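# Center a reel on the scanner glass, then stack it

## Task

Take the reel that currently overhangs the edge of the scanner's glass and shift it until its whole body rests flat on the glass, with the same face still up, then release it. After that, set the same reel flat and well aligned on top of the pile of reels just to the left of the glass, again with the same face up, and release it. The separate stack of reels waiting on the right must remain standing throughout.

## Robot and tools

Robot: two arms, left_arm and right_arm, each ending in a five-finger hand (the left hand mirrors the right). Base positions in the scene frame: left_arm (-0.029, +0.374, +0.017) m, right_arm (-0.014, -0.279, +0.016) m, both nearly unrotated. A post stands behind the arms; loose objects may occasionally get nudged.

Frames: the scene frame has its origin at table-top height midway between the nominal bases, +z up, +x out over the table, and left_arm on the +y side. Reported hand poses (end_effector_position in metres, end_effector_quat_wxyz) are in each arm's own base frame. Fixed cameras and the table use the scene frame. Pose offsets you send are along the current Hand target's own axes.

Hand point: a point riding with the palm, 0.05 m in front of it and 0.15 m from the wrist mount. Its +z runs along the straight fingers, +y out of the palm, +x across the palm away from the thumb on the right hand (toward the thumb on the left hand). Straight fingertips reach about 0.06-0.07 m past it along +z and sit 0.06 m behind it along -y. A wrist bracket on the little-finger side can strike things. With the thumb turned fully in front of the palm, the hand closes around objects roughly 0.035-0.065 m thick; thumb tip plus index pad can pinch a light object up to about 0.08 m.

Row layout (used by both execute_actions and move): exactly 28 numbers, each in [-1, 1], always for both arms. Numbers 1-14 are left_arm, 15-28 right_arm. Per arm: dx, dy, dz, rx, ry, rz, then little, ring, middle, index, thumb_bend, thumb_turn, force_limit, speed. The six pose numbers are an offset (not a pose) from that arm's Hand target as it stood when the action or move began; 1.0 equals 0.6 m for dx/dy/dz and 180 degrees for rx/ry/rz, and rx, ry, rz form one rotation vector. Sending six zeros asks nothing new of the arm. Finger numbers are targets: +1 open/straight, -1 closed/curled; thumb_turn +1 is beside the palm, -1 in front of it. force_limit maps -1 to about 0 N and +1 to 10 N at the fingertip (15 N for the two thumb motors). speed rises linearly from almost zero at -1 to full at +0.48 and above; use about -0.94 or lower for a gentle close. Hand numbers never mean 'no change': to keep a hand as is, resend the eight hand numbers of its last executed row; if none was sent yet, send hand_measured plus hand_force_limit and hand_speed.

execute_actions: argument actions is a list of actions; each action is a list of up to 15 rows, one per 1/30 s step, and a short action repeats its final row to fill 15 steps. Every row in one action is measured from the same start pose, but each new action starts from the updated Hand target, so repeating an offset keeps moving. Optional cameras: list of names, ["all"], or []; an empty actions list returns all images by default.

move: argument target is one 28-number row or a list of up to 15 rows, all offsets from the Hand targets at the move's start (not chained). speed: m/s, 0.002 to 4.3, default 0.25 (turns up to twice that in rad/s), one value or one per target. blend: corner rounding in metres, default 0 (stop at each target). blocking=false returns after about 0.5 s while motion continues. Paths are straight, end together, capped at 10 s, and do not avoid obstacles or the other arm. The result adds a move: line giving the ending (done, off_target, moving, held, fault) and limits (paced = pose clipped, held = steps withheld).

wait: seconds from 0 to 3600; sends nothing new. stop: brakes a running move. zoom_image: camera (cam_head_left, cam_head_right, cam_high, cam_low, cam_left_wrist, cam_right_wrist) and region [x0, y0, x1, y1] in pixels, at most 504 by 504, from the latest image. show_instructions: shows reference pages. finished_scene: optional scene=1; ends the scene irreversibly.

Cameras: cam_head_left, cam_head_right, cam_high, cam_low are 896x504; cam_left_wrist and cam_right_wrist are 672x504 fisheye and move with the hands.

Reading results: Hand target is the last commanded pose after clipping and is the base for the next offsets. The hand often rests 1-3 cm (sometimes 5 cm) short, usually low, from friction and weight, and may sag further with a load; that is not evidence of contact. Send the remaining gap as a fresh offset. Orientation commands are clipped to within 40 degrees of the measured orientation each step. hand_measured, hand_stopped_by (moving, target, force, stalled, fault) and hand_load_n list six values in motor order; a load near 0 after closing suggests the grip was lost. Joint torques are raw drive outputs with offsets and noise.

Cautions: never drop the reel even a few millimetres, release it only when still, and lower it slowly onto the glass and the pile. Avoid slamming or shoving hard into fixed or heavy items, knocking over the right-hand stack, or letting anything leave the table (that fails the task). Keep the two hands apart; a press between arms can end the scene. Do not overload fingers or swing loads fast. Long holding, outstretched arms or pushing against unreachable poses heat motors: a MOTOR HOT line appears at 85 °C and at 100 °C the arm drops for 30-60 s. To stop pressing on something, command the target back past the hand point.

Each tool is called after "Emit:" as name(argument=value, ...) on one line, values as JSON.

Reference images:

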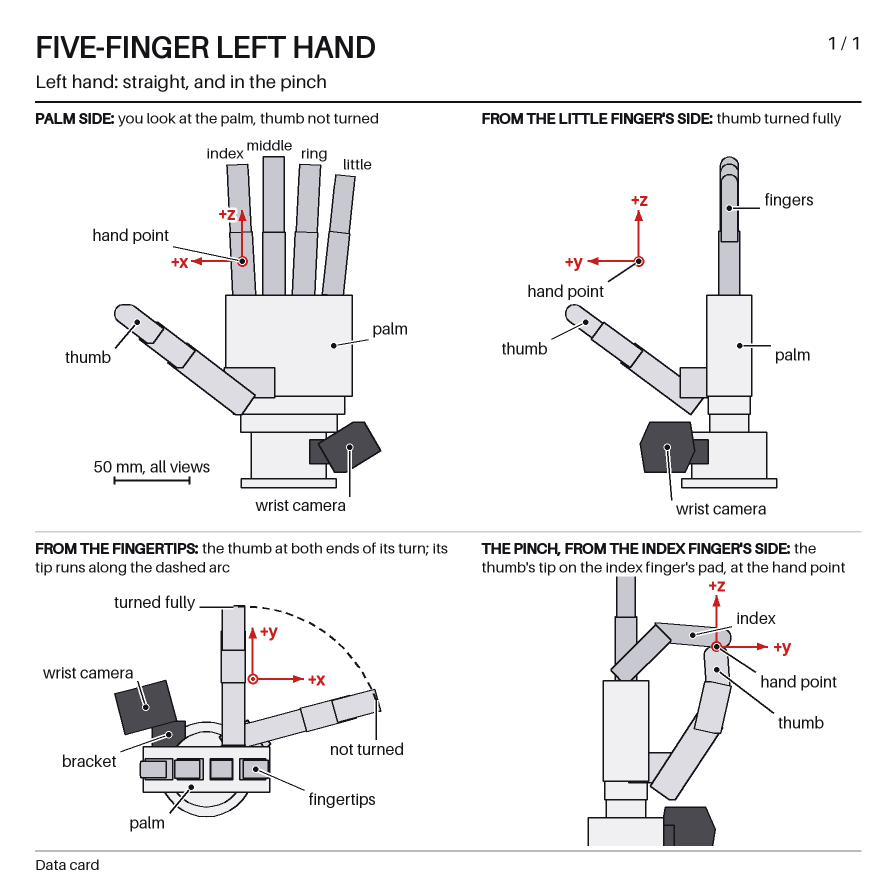

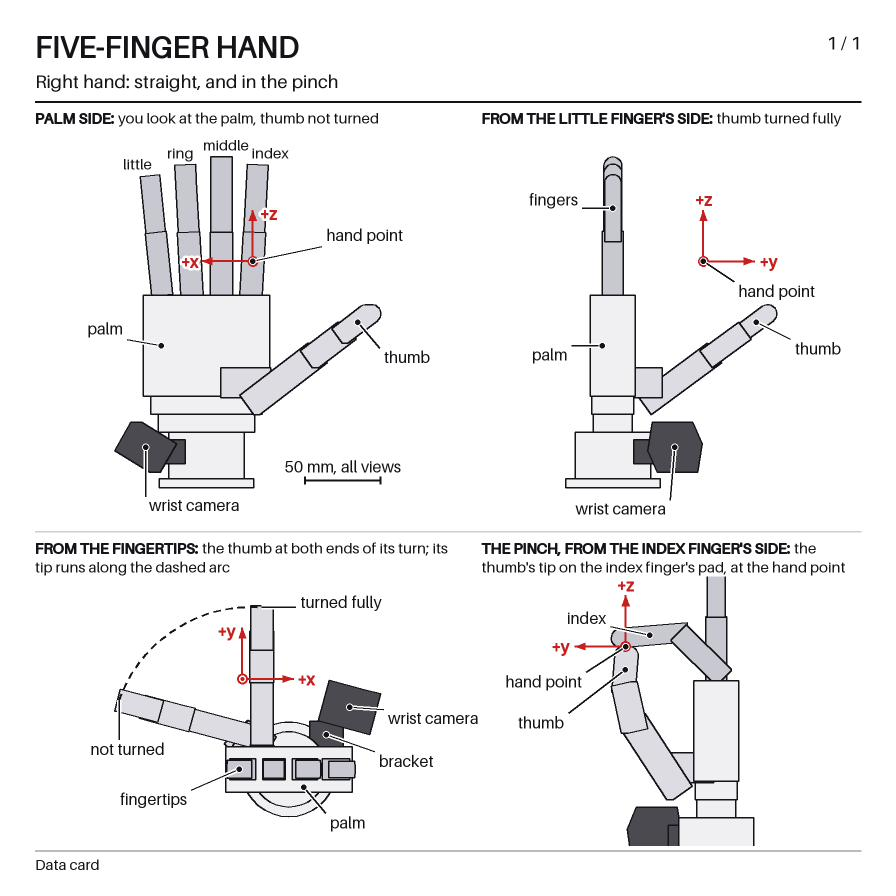

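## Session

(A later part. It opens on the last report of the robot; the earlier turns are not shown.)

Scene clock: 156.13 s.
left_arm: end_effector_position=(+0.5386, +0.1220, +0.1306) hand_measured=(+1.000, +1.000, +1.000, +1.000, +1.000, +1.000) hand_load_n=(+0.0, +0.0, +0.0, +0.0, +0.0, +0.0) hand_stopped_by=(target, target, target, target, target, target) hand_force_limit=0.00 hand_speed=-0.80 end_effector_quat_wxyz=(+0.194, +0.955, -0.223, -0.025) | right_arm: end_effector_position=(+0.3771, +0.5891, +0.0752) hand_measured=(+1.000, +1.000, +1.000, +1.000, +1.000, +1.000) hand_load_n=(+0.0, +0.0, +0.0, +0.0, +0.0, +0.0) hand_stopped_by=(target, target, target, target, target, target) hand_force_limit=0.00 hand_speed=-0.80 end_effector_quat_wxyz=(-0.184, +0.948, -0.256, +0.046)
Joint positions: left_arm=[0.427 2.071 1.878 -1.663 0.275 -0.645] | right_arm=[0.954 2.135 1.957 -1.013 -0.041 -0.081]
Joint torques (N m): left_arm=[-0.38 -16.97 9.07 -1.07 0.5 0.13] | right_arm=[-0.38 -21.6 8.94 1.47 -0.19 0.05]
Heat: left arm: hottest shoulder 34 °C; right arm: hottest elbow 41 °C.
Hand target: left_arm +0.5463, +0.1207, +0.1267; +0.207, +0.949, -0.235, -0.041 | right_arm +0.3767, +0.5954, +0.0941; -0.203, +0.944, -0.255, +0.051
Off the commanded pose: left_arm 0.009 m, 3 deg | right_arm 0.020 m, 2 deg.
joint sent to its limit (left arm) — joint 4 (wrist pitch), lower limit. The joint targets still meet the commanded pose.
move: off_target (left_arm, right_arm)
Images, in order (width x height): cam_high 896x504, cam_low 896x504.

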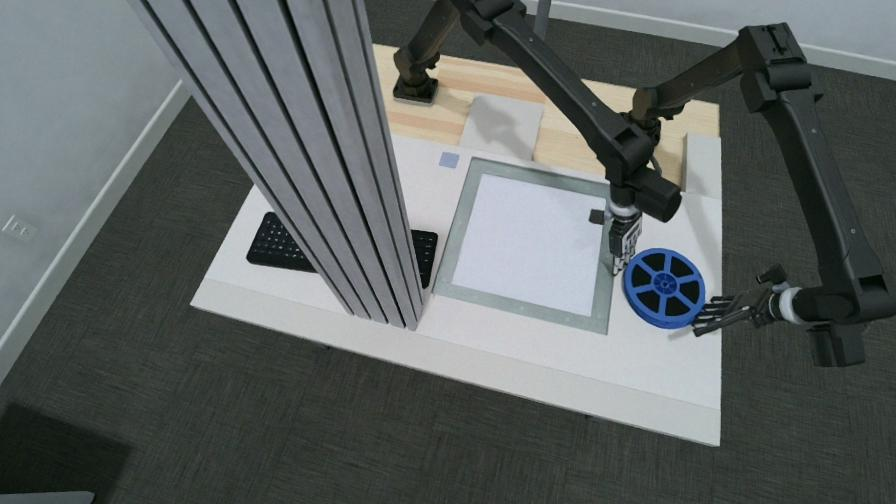

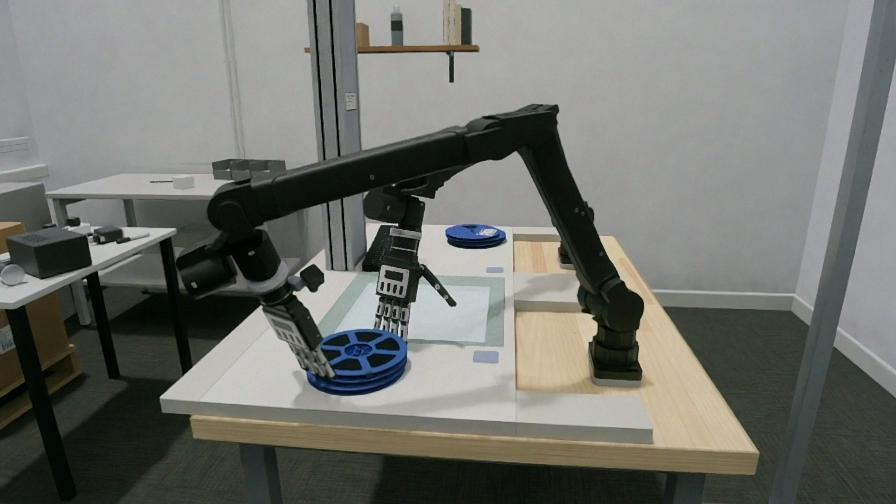

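Emit:
move(target=[-0.0014,-0.0422,-0.0189,0,0,0,1,1,1,1,1,1,0,-0.8,0,0,0,0,0,0,1,1,1,1,1,1,0,-0.8], speed=0.03, cameras=["cam_low","cam_high"])

Emit:
zoom_image(camera="cam_low", region=[290, 290, 430, 400])

Emit:
zoom_image(camera="cam_high", region=[610, 220, 750, 350])

Scene clock: 159.07 s.
left_arm: end_effector_position=(+0.5495, +0.1378, +0.1258) hand_measured=(+1.000, +1.000, +1.000, +1.000, +1.000, +1.000) hand_load_n=(+0.0, +0.0, +0.0, +0.0, +0.0, +0.0) hand_stopped_by=(target, target, target, target, target, target) hand_force_limit=0.00 hand_speed=-0.80 end_effector_quat_wxyz=(+0.191, +0.956, -0.224, -0.018) | right_arm: end_effector_position=(+0.3772, +0.5891, +0.0760) hand_measured=(+1.000, +1.000, +1.000, +1.000, +1.000, +1.000) hand_load_n=(+0.0, +0.0, +0.0, +0.0, -0.5, -0.5) hand_stopped_by=(target, target, target, target, target, target) hand_force_limit=0.00 hand_speed=-0.80 end_effector_quat_wxyz=(-0.185, +0.948, -0.256, +0.046)
Joint positions: left_arm=[0.443 2.112 1.935 -1.668 0.275 -0.629] | right_arm=[0.954 2.134 1.957 -1.013 -0.041 -0.081]
Joint torques (N m): left_arm=[0.91 -18.08 9.69 -0.92 0.39 0.12] | right_arm=[-0.32 -21.42 8.94 1.42 -0.19 0.05]
Heat: left arm: hottest shoulder 34 °C; right arm: hottest elbow 41 °C.
Hand target: left_arm +0.5583, +0.1457, +0.1266; +0.207, +0.949, -0.235, -0.041 | right_arm +0.3767, +0.5954, +0.0942; -0.203, +0.944, -0.255, +0.051
Off the commanded pose: left_arm 0.012 m, 4 deg | right_arm 0.019 m, 2 deg.
joint sent to its limit (left arm) — joint 4 (wrist pitch), lower limit. The joint targets are off in orientation, not in position.
move: off_target (left_arm)
Images, in order (width x height): cam_high 896x504, cam_low 896x504.

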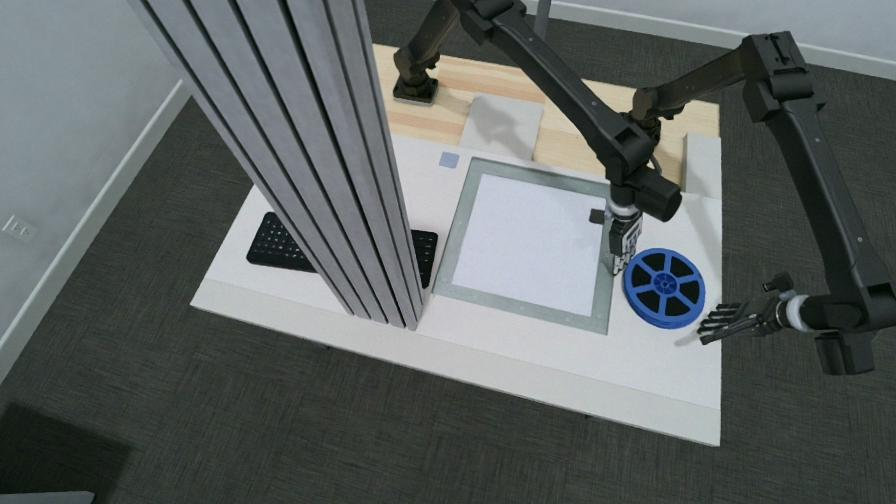

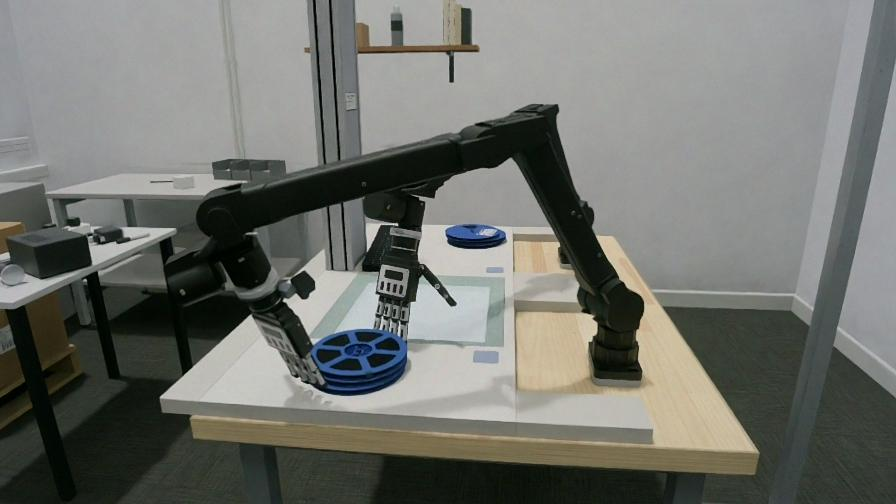

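Scaled by 3.600 from the camera's image (finer frame: 1280x720).

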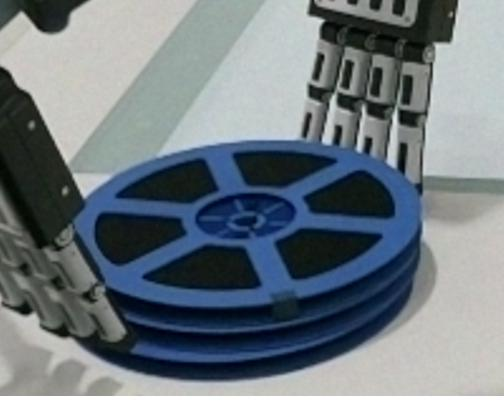

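Scaled by 3.600 from the camera's image (finer frame: 1280x720).

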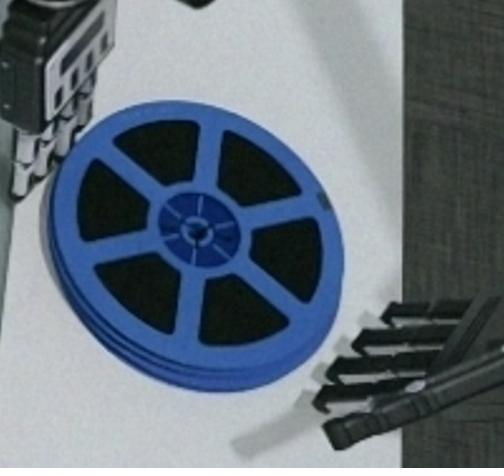

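Emit:
zoom_image(camera="cam_high", region=[618, 240, 712, 334])

Emit:
zoom_image(camera="cam_low", region=[300, 320, 420, 400])

Scaled by 5.362 from the camera's image (finer frame: 1280x720).

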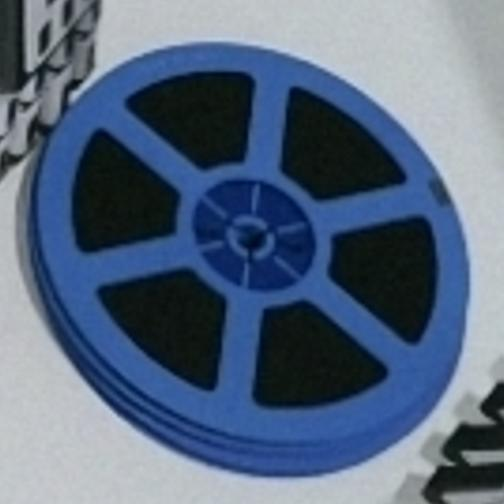

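Scaled by 4.200 from the camera's image (finer frame: 1280x720).

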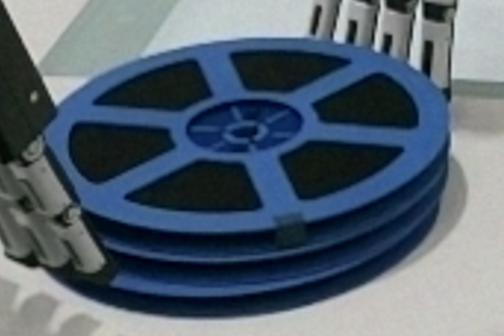

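Emit:
move(target=[[0.0028,-0.0613,-0.0274,0,0,0,1,1,1,1,1,1,0,-0.8,0.0013,0.0205,-0.0088,0,0,0,1,1,1,1,1,1,0,-0.8],[0.0045,-0.0273,-0.1036,0,0,0,1,1,1,1,1,1,0,-0.8,0.0003,0.0041,-0.047,0,0,0,1,1,1,1,1,1,0,-0.8]], speed=[0.05, 0.05], cameras=["cam_low","cam_high"])

Emit:
zoom_image(camera="cam_high", region=[618, 240, 712, 334])

Emit:
zoom_image(camera="cam_low", region=[300, 320, 420, 400])

Scene clock: 163.93 s.
left_arm: end_effector_position=(+0.5705, +0.1722, +0.1579) hand_measured=(+1.000, +1.000, +1.000, +1.000, +1.000, +1.000) hand_load_n=(+0.0, +0.0, +0.0, +0.0, +0.0, +0.0) hand_stopped_by=(target, target, target, target, target, target) hand_force_limit=0.00 hand_speed=-0.80 end_effector_quat_wxyz=(+0.162, +0.962, -0.219, +0.031) | right_arm: end_effector_position=(+0.3643, +0.5712, +0.0855) hand_measured=(+1.000, +1.000, +1.000, +1.000, +1.000, +1.000) hand_load_n=(+0.0, +0.0, +0.0, +0.0, +0.0, +0.0) hand_stopped_by=(target, target, target, target, target, target) hand_force_limit=0.00 hand_speed=-0.80 end_effector_quat_wxyz=(-0.176, +0.949, -0.257, +0.042)
Joint positions: left_arm=[0.484 2.114 2.044 -1.668 0.287 -0.615] | right_arm=[0.954 2.079 1.892 -1.022 -0.041 -0.081]
Joint torques (N m): left_arm=[0.91 -21.07 9.8 -0.73 0.47 -0.09] | right_arm=[-0.62 -20.84 12.03 0.73 -0.18 0.04]
Heat: left arm: hottest elbow 35 °C; right arm: hottest elbow 40 °C.
Hand target: left_arm +0.5787, +0.1808, +0.1767; +0.206, +0.949, -0.235, -0.041 | right_arm +0.3701, +0.5832, +0.1186; -0.203, +0.944, -0.255, +0.051
Off the commanded pose: left_arm 0.022 m, 10 deg | right_arm 0.036 m, 3 deg.
joint sent to its limit (left arm) — joint 4 (wrist pitch), lower limit. The joint targets are off in orientation, not in position.
move: off_target (left_arm, right_arm)
Images, in order (width x height): cam_high 896x504, cam_low 896x504.

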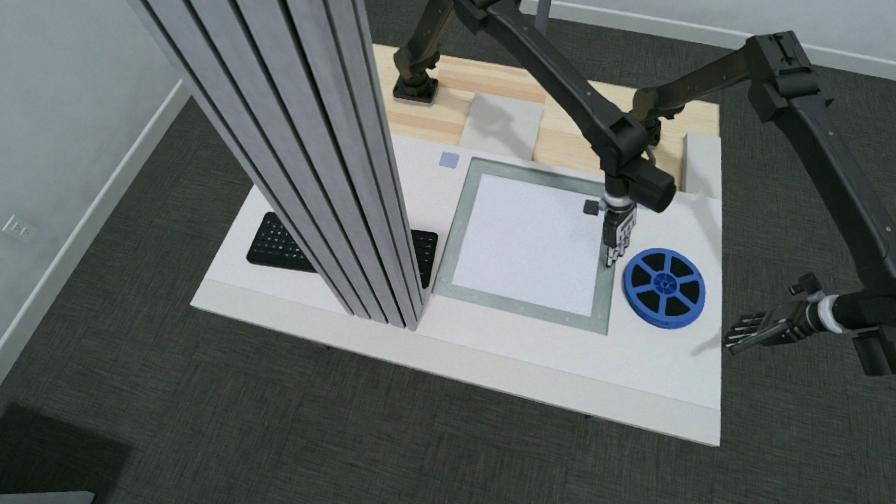

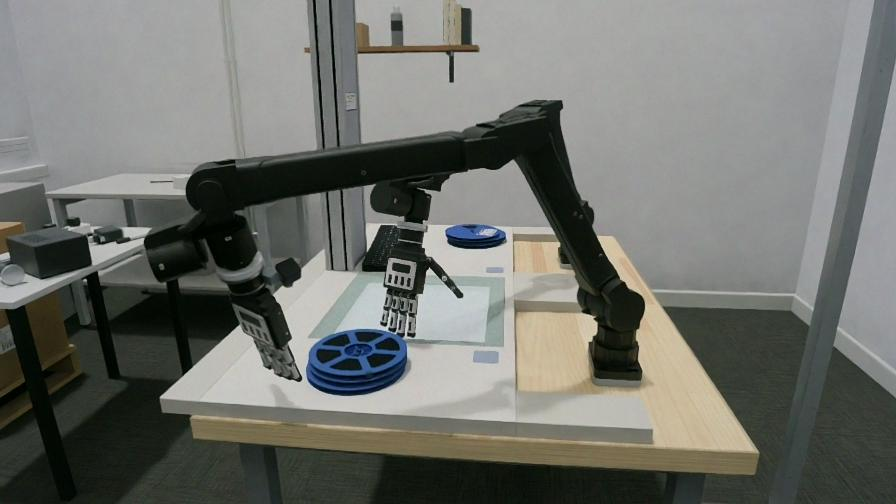

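Scaled by 5.362 from the camera's image (finer frame: 1280x720).

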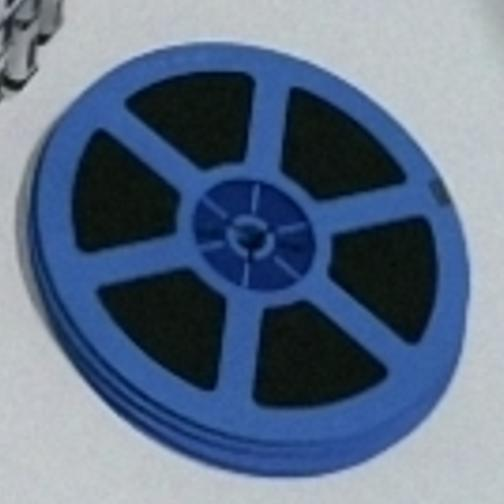

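Scaled by 4.200 from the camera's image (finer frame: 1280x720).

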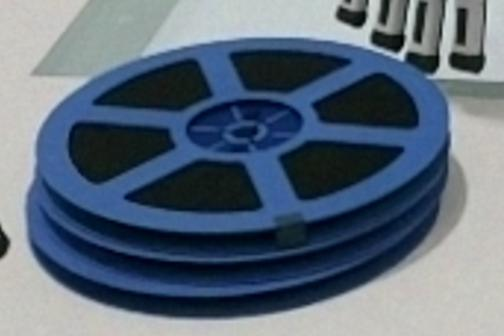

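Emit:
zoom_image(camera="cam_low", region=[300, 340, 350, 400])

Emit:
zoom_image(camera="cam_low", region=[365, 340, 415, 400])

Scaled by 8.400 from the camera's image (finer frame: 1280x720).

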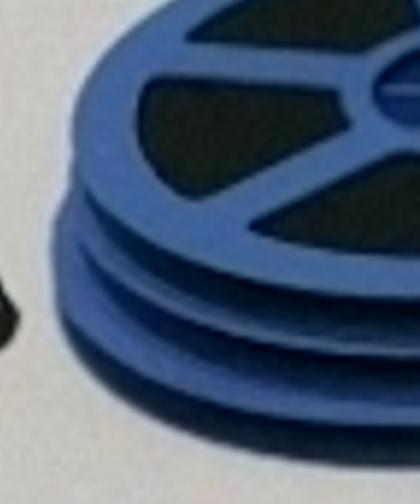

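Scaled by 8.400 from the camera's image (finer frame: 1280x720).

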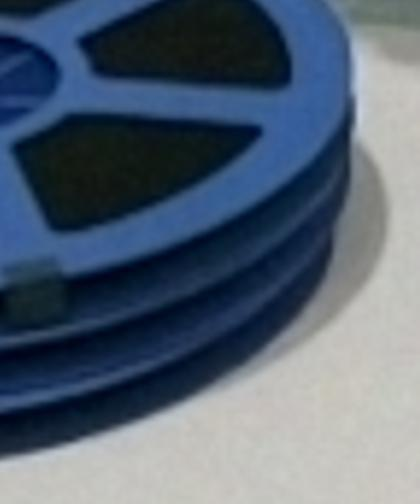

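Emit:
zoom_image(camera="cam_high", region=[618, 270, 668, 335])

Emit:
zoom_image(camera="cam_high", region=[655, 275, 712, 335])

Scaled by 7.754 from the camera's image (finer frame: 1280x720).

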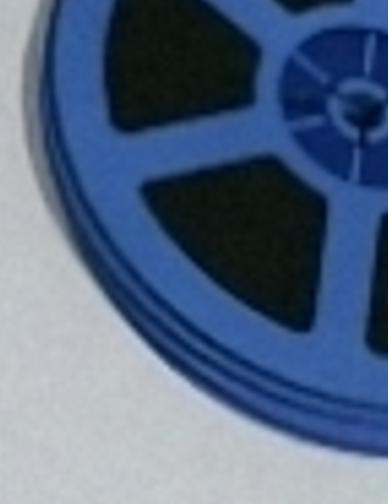

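Scaled by 8.400 from the camera's image (finer frame: 1280x720).

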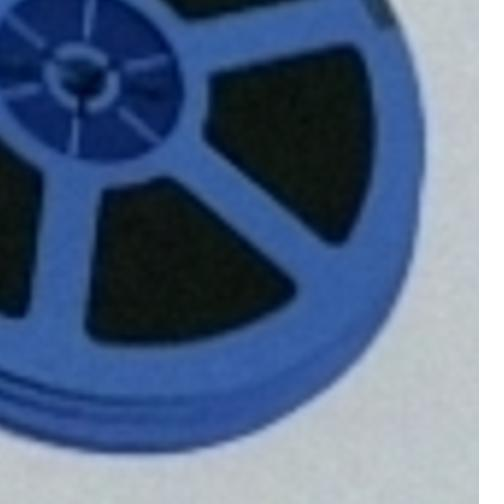

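Emit:
zoom_image(camera="cam_high", region=[618, 270, 643, 310])

Scaled by 12.600 from the camera's image (finer frame: 1280x720).

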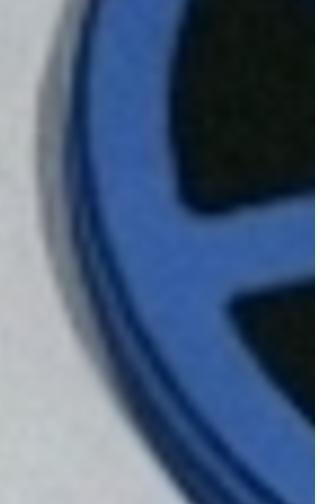

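Emit:
move(target=[0,0,0,0,0,0,1,1,1,1,1,1,0,-0.8,0.0007,-0.0357,0.0152,0,0,0,1,1,1,1,1,1,0,-0.8], speed=0.03, cameras=["cam_low","cam_high"])

Emit:
zoom_image(camera="cam_high", region=[618, 240, 712, 334])

Emit:
zoom_image(camera="cam_low", region=[300, 320, 420, 400])

Scene clock: 168.20 s.
left_arm: end_effector_position=(+0.5705, +0.1722, +0.1579) hand_measured=(+1.000, +1.000, +1.000, +1.000, +1.000, +1.000) hand_load_n=(+0.0, +0.0, +0.0, +0.0, +0.0, +0.0) hand_stopped_by=(target, target, target, target, target, target) hand_force_limit=0.00 hand_speed=-0.80 end_effector_quat_wxyz=(+0.162, +0.962, -0.219, +0.031) | right_arm: end_effector_position=(+0.3755, +0.5870, +0.0992) hand_measured=(+1.000, +1.000, +1.000, +1.000, +1.000, +1.000) hand_load_n=(+0.0, +0.0, +0.0, +0.0, +0.0, +0.0) hand_stopped_by=(target, target, target, target, target, target) hand_force_limit=0.00 hand_speed=-0.80 end_effector_quat_wxyz=(-0.182, +0.948, -0.257, +0.045)
Joint positions: left_arm=[0.484 2.114 2.044 -1.668 0.287 -0.615] | right_arm=[0.954 2.119 1.994 -1.07 -0.041 -0.081]
Joint torques (N m): left_arm=[0.91 -20.89 9.89 -0.68 0.47 -0.1] | right_arm=[-0.44 -18.9 13.38 0.7 -0.15 0.06]
Heat: left arm: hottest elbow 35 °C; right arm: hottest elbow 41 °C.
Hand target: left_arm +0.5787, +0.1808, +0.1767; +0.206, +0.949, -0.235, -0.041 | right_arm +0.3821, +0.6031, +0.1191; -0.203, +0.944, -0.255, +0.051
Off the commanded pose: left_arm 0.022 m, 10 deg | right_arm 0.026 m, 3 deg.
joint sent to its limit (left arm) — joint 4 (wrist pitch), lower limit. The joint targets are off in orientation, not in position.
move: off_target (right_arm)
Images, in order (width x height): cam_high 896x504, cam_low 896x504.

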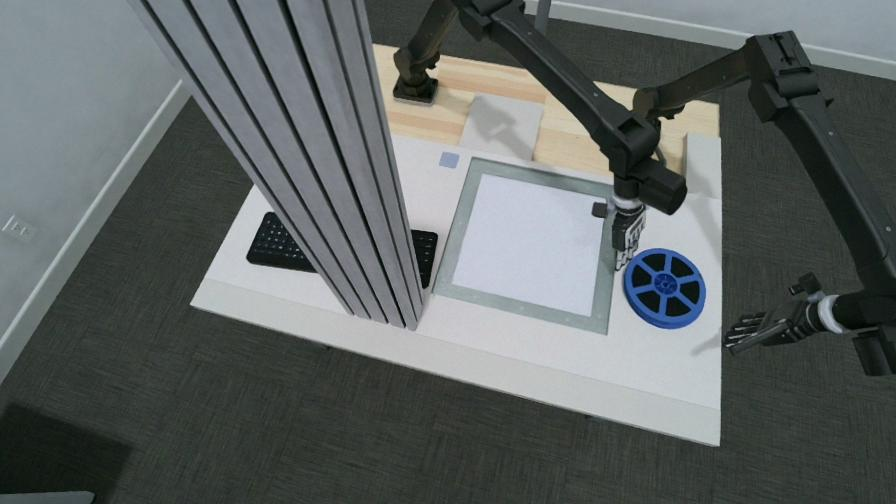

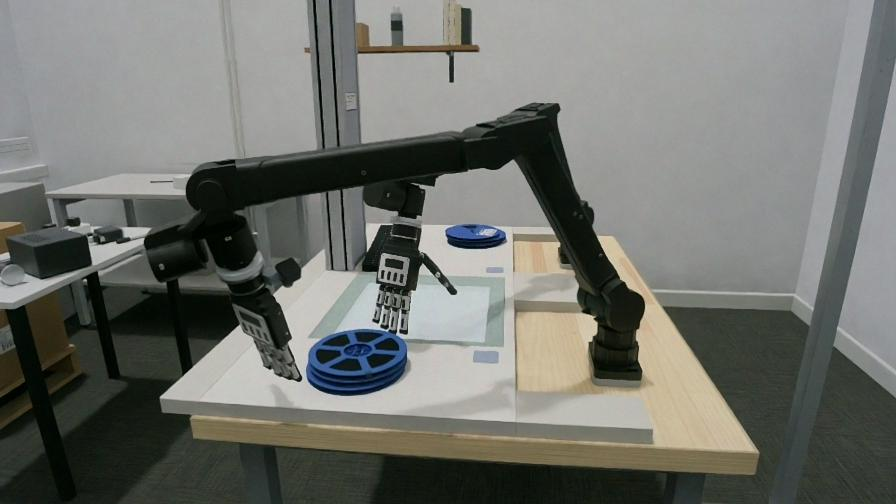

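Scaled by 5.362 from the camera's image (finer frame: 1280x720).

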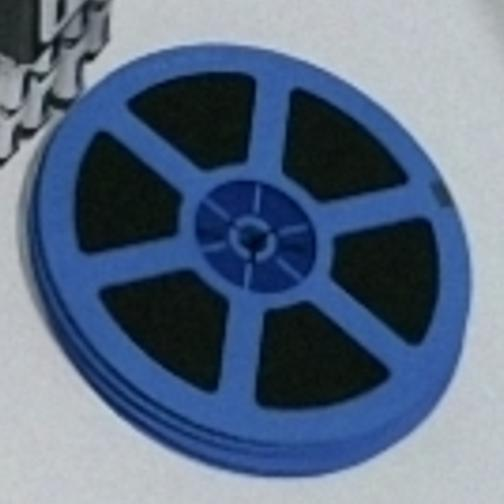

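Scaled by 4.200 from the camera's image (finer frame: 1280x720).

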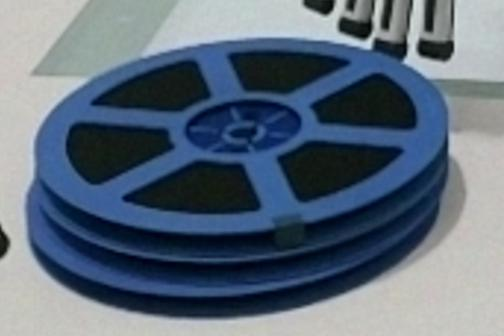

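Emit:
move(target=[[0,0,0,0,0,0,1,1,1,1,1,1,0,-0.8,0.0018,0.0301,0.0324,0,0,0,1,1,1,1,1,1,0,-0.8],[0,0,0,0,0,0,1,1,1,1,1,1,0,-0.8,-0.0006,-0.0072,0.0295,0,0,0,1,1,1,1,1,1,0,-0.8]], speed=[0.04, 0.02], cameras=["cam_low","cam_high"])

Emit:
zoom_image(camera="cam_high", region=[618, 240, 712, 334])

Emit:
zoom_image(camera="cam_low", region=[300, 320, 420, 400])

Scene clock: 171.50 s.
left_arm: end_effector_position=(+0.5705, +0.1722, +0.1579) hand_measured=(+1.000, +1.000, +1.000, +1.000, +1.000, +1.000) hand_load_n=(+0.0, +0.0, +0.0, +0.0, +0.0, +0.0) hand_stopped_by=(target, target, target, target, target, target) hand_force_limit=0.00 hand_speed=-0.80 end_effector_quat_wxyz=(+0.162, +0.962, -0.219, +0.031) | right_arm: end_effector_position=(+0.3823, +0.5967, +0.0926) hand_measured=(+1.000, +1.000, +1.000, +1.000, +1.000, +1.000) hand_load_n=(+0.0, -0.5, -1.0, +0.0, +0.0, -0.5) hand_stopped_by=(target, target, target, target, target, target) hand_force_limit=0.00 hand_speed=-0.80 end_effector_quat_wxyz=(-0.187, +0.947, -0.256, +0.046)
Joint positions: left_arm=[0.484 2.114 2.044 -1.668 0.287 -0.615] | right_arm=[0.954 2.151 2.029 -1.063 -0.042 -0.081]
Joint torques (N m): left_arm=[0.91 -20.89 9.85 -0.73 0.47 -0.1] | right_arm=[-0.26 -18.55 13.27 0.9 -0.12 0.07]
Heat: left arm: hottest elbow 36 °C; right arm: hottest elbow 41 °C.
Hand target: left_arm +0.5787, +0.1808, +0.1767; +0.206, +0.949, -0.235, -0.041 | right_arm +0.3873, +0.6131, +0.1047; -0.203, +0.944, -0.255, +0.051
Off the commanded pose: left_arm 0.022 m, 10 deg | right_arm 0.021 m, 2 deg.
joint sent to its limit (left arm) — joint 4 (wrist pitch), lower limit. The joint targets are off in orientation, not in position.
move: off_target (right_arm)
Images, in order (width x height): cam_high 896x504, cam_low 896x504.

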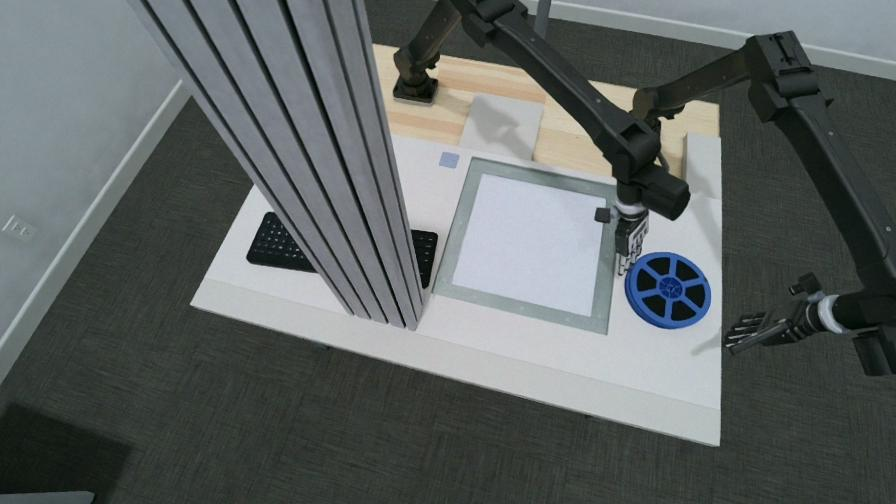

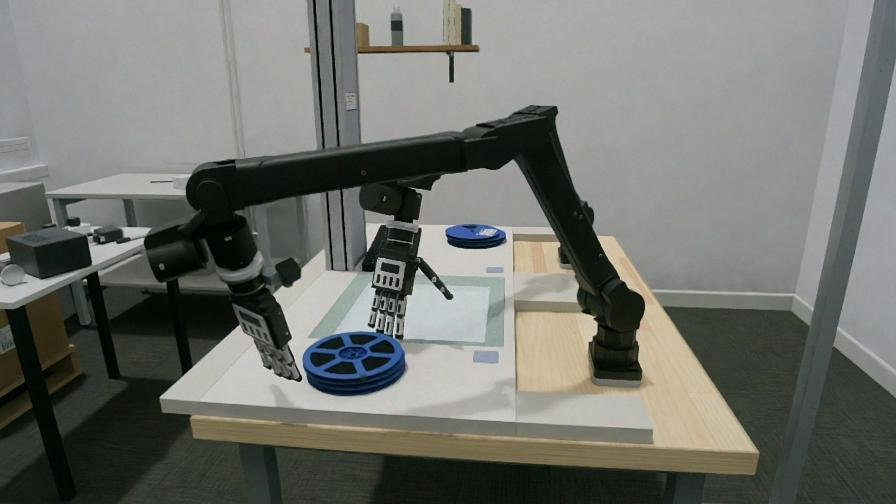

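Scaled by 5.362 from the camera's image (finer frame: 1280x720).

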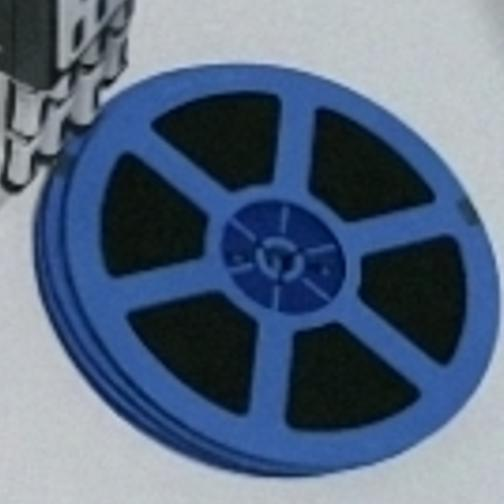

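Scaled by 4.200 from the camera's image (finer frame: 1280x720).

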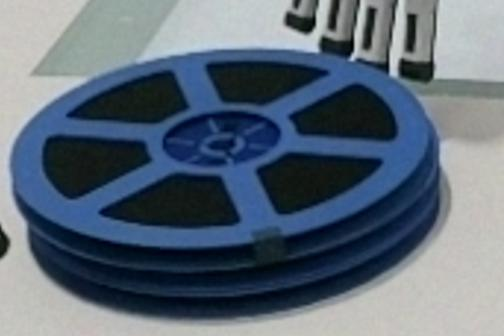

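Emit:
zoom_image(camera="cam_low", region=[295, 325, 355, 400])

Emit:
zoom_image(camera="cam_low", region=[355, 325, 415, 400])

Scaled by 6.720 from the camera's image (finer frame: 1280x720).

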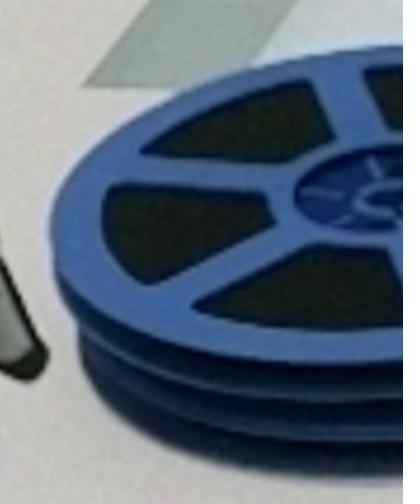

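Scaled by 6.720 from the camera's image (finer frame: 1280x720).

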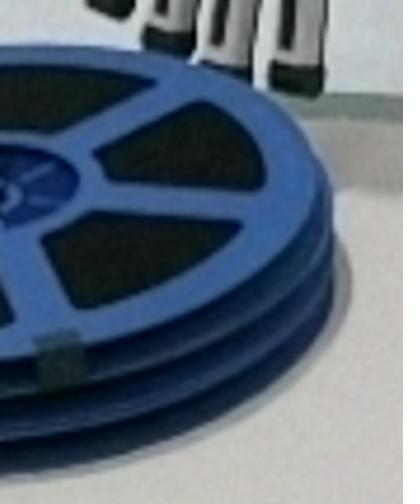

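Emit:
move(target=[[-0.0005,-0.0342,-0.0152,0,0,0,1,1,1,1,1,1,0,-0.8,0.0032,0.06,-0.0258,0,0,0,1,1,1,1,1,1,0,-0.8],[0.0012,-0.0002,-0.0914,0,0,0,1,1,1,1,1,1,0,-0.8,0.0009,0.0207,-0.1175,0,0,0,1,1,1,1,1,1,0,-0.8]], speed=[0.03, 0.05], cameras=["cam_low","cam_high"])

Emit:
zoom_image(camera="cam_high", region=[618, 240, 712, 334])

Emit:
zoom_image(camera="cam_low", region=[295, 320, 415, 400])

Scene clock: 180.23 s.
left_arm: end_effector_position=(+0.5811, +0.1921, +0.2039) hand_measured=(+1.000, +1.000, +1.000, +1.000, +1.000, +1.000) hand_load_n=(+0.0, +0.0, +0.0, +0.0, +0.0, +0.0) hand_stopped_by=(target, target, target, target, target, target) hand_force_limit=0.00 hand_speed=-0.80 end_effector_quat_wxyz=(+0.134, +0.966, -0.205, +0.078) | right_arm: end_effector_position=(+0.3593, +0.5645, +0.1258) hand_measured=(+1.000, +1.000, +1.000, +1.000, +1.000, +1.000) hand_load_n=(+0.0, +0.0, +0.0, +0.0, +0.0, +0.0) hand_stopped_by=(target, target, target, target, target, target) hand_force_limit=0.00 hand_speed=-0.80 end_effector_quat_wxyz=(-0.170, +0.950, -0.257, +0.040)
Joint positions: left_arm=[0.511 2.076 2.111 -1.669 0.306 -0.632] | right_arm=[0.954 2.047 1.948 -1.123 -0.043 -0.081]
Joint torques (N m): left_arm=[1.08 -20.66 10.55 -0.51 0.47 -0.11] | right_arm=[-0.73 -20.31 13.29 0.76 -0.18 0.01]
Heat: left arm: hottest elbow 36 °C; right arm: hottest elbow 40 °C.
Hand target: left_arm +0.5889, +0.2010, +0.2265; +0.207, +0.949, -0.235, -0.041 | right_arm +0.3680, +0.5777, +0.1639; -0.203, +0.944, -0.255, +0.051
Off the commanded pose: left_arm 0.026 m, 16 deg | right_arm 0.041 m, 4 deg.
joint sent to its limit (left arm) — joint 4 (wrist pitch), lower limit. The joint targets are off in orientation, not in position.
move: off_target (left_arm, right_arm)
Images, in order (width x height): cam_high 896x504, cam_low 896x504.

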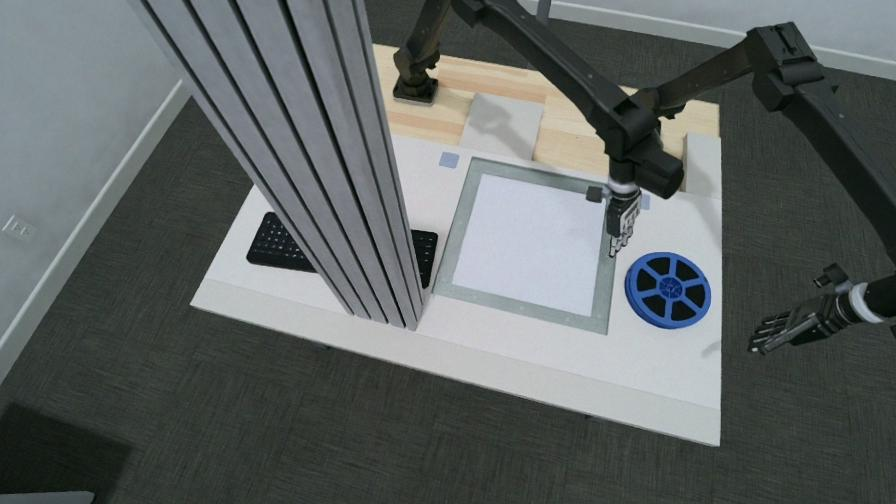

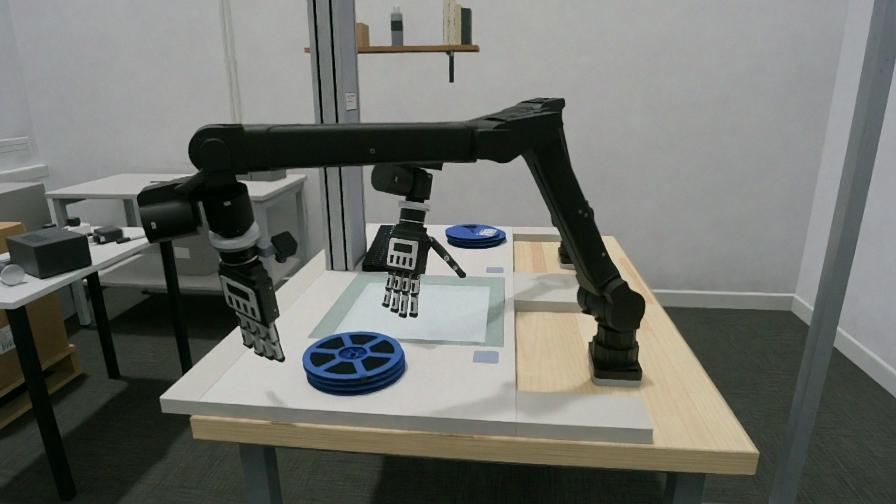

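Scaled by 5.362 from the camera's image (finer frame: 1280x720).

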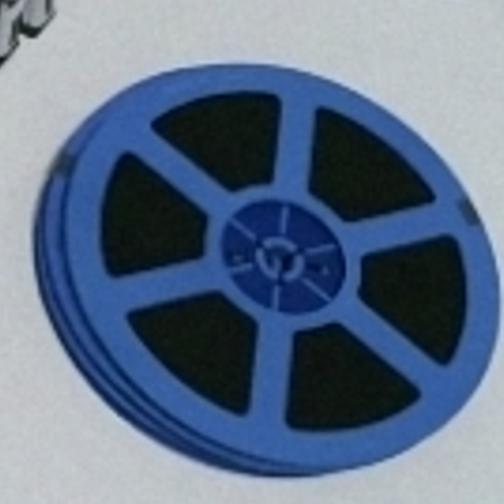

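Scaled by 4.200 from the camera's image (finer frame: 1280x720).

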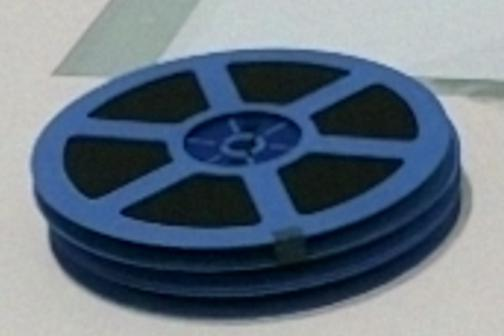

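Emit:
execute_actions(actions=[], cameras=["cam_head_left", "cam_head_right"])

Emit:
zoom_image(camera="cam_head_left", region=[230, 200, 400, 330])

Scene clock: 180.67 s.
left_arm: end_effector_position=(+0.5811, +0.1921, +0.2039) hand_measured=(+1.000, +1.000, +1.000, +1.000, +1.000, +1.000) hand_load_n=(+0.0, +0.0, +0.0, +0.0, +0.0, +0.0) hand_stopped_by=(target, target, target, target, target, target) hand_force_limit=0.00 hand_speed=-0.80 end_effector_quat_wxyz=(+0.134, +0.966, -0.205, +0.078) | right_arm: end_effector_position=(+0.3592, +0.5645, +0.1258) hand_measured=(+1.000, +1.000, +1.000, +1.000, +1.000, +1.000) hand_load_n=(+0.0, +0.0, +0.0, +0.0, -0.5, +0.0) hand_stopped_by=(target, target, target, target, target, target) hand_force_limit=0.00 hand_speed=-0.80 end_effector_quat_wxyz=(-0.170, +0.950, -0.257, +0.039)
Joint positions: left_arm=[0.511 2.076 2.111 -1.669 0.306 -0.632] | right_arm=[0.954 2.047 1.948 -1.123 -0.043 -0.081]
Joint velocities: within noise
Joint torques (N m): left_arm=[0.97 -20.84 10.5 -0.46 0.48 -0.12] | right_arm=[-0.85 -20.48 13.33 0.69 -0.17 0.01]
Heat: left arm: hottest elbow 36 °C; right arm: hottest elbow 41 °C.
Hand target: left_arm +0.5889, +0.2010, +0.2265; +0.207, +0.949, -0.235, -0.041 | right_arm +0.3680, +0.5778, +0.1639; -0.203, +0.944, -0.255, +0.051
Off the commanded pose: left_arm 0.026 m, 16 deg | right_arm 0.041 m, 4 deg.
Images, in order (width x height): cam_head_left 896x504, cam_head_right 896x504.

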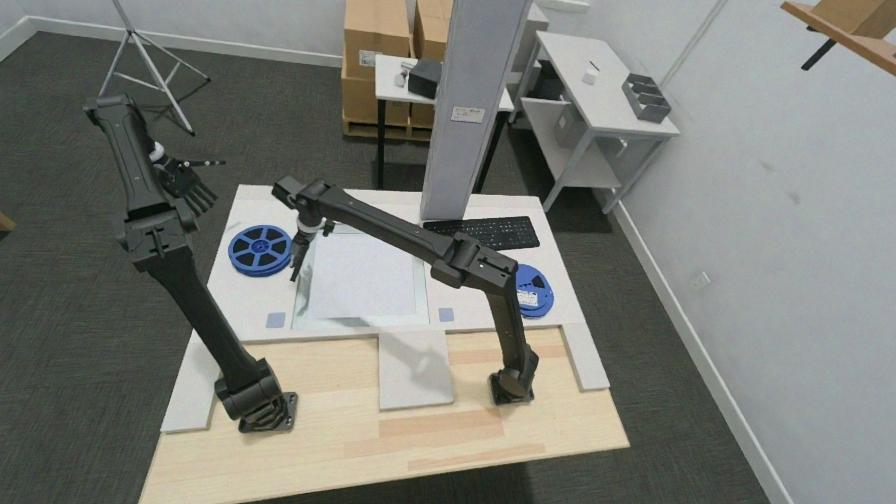

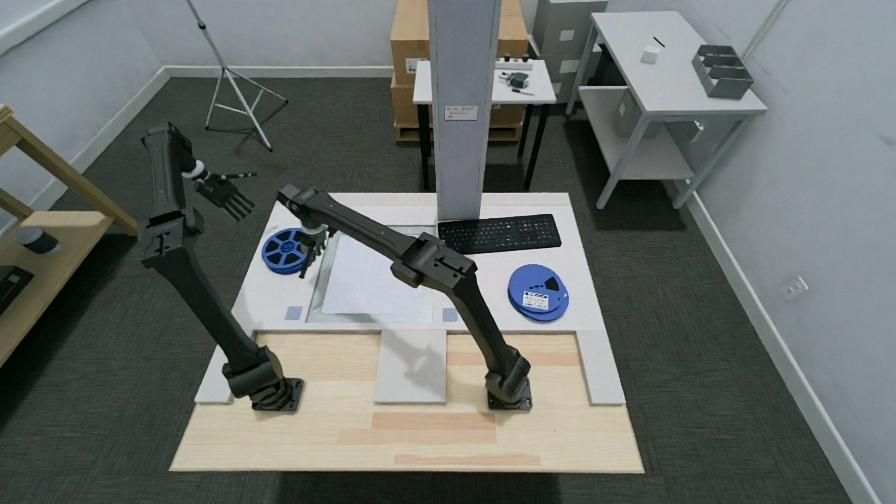

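Scaled by 2.965 from the camera's image (finer frame: 1280x720).

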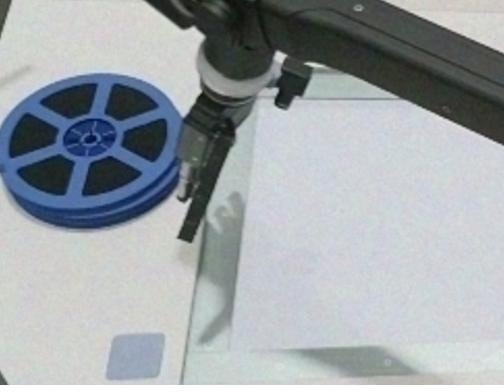

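Emit:
finished_scene()

The scene is finished: the task was done.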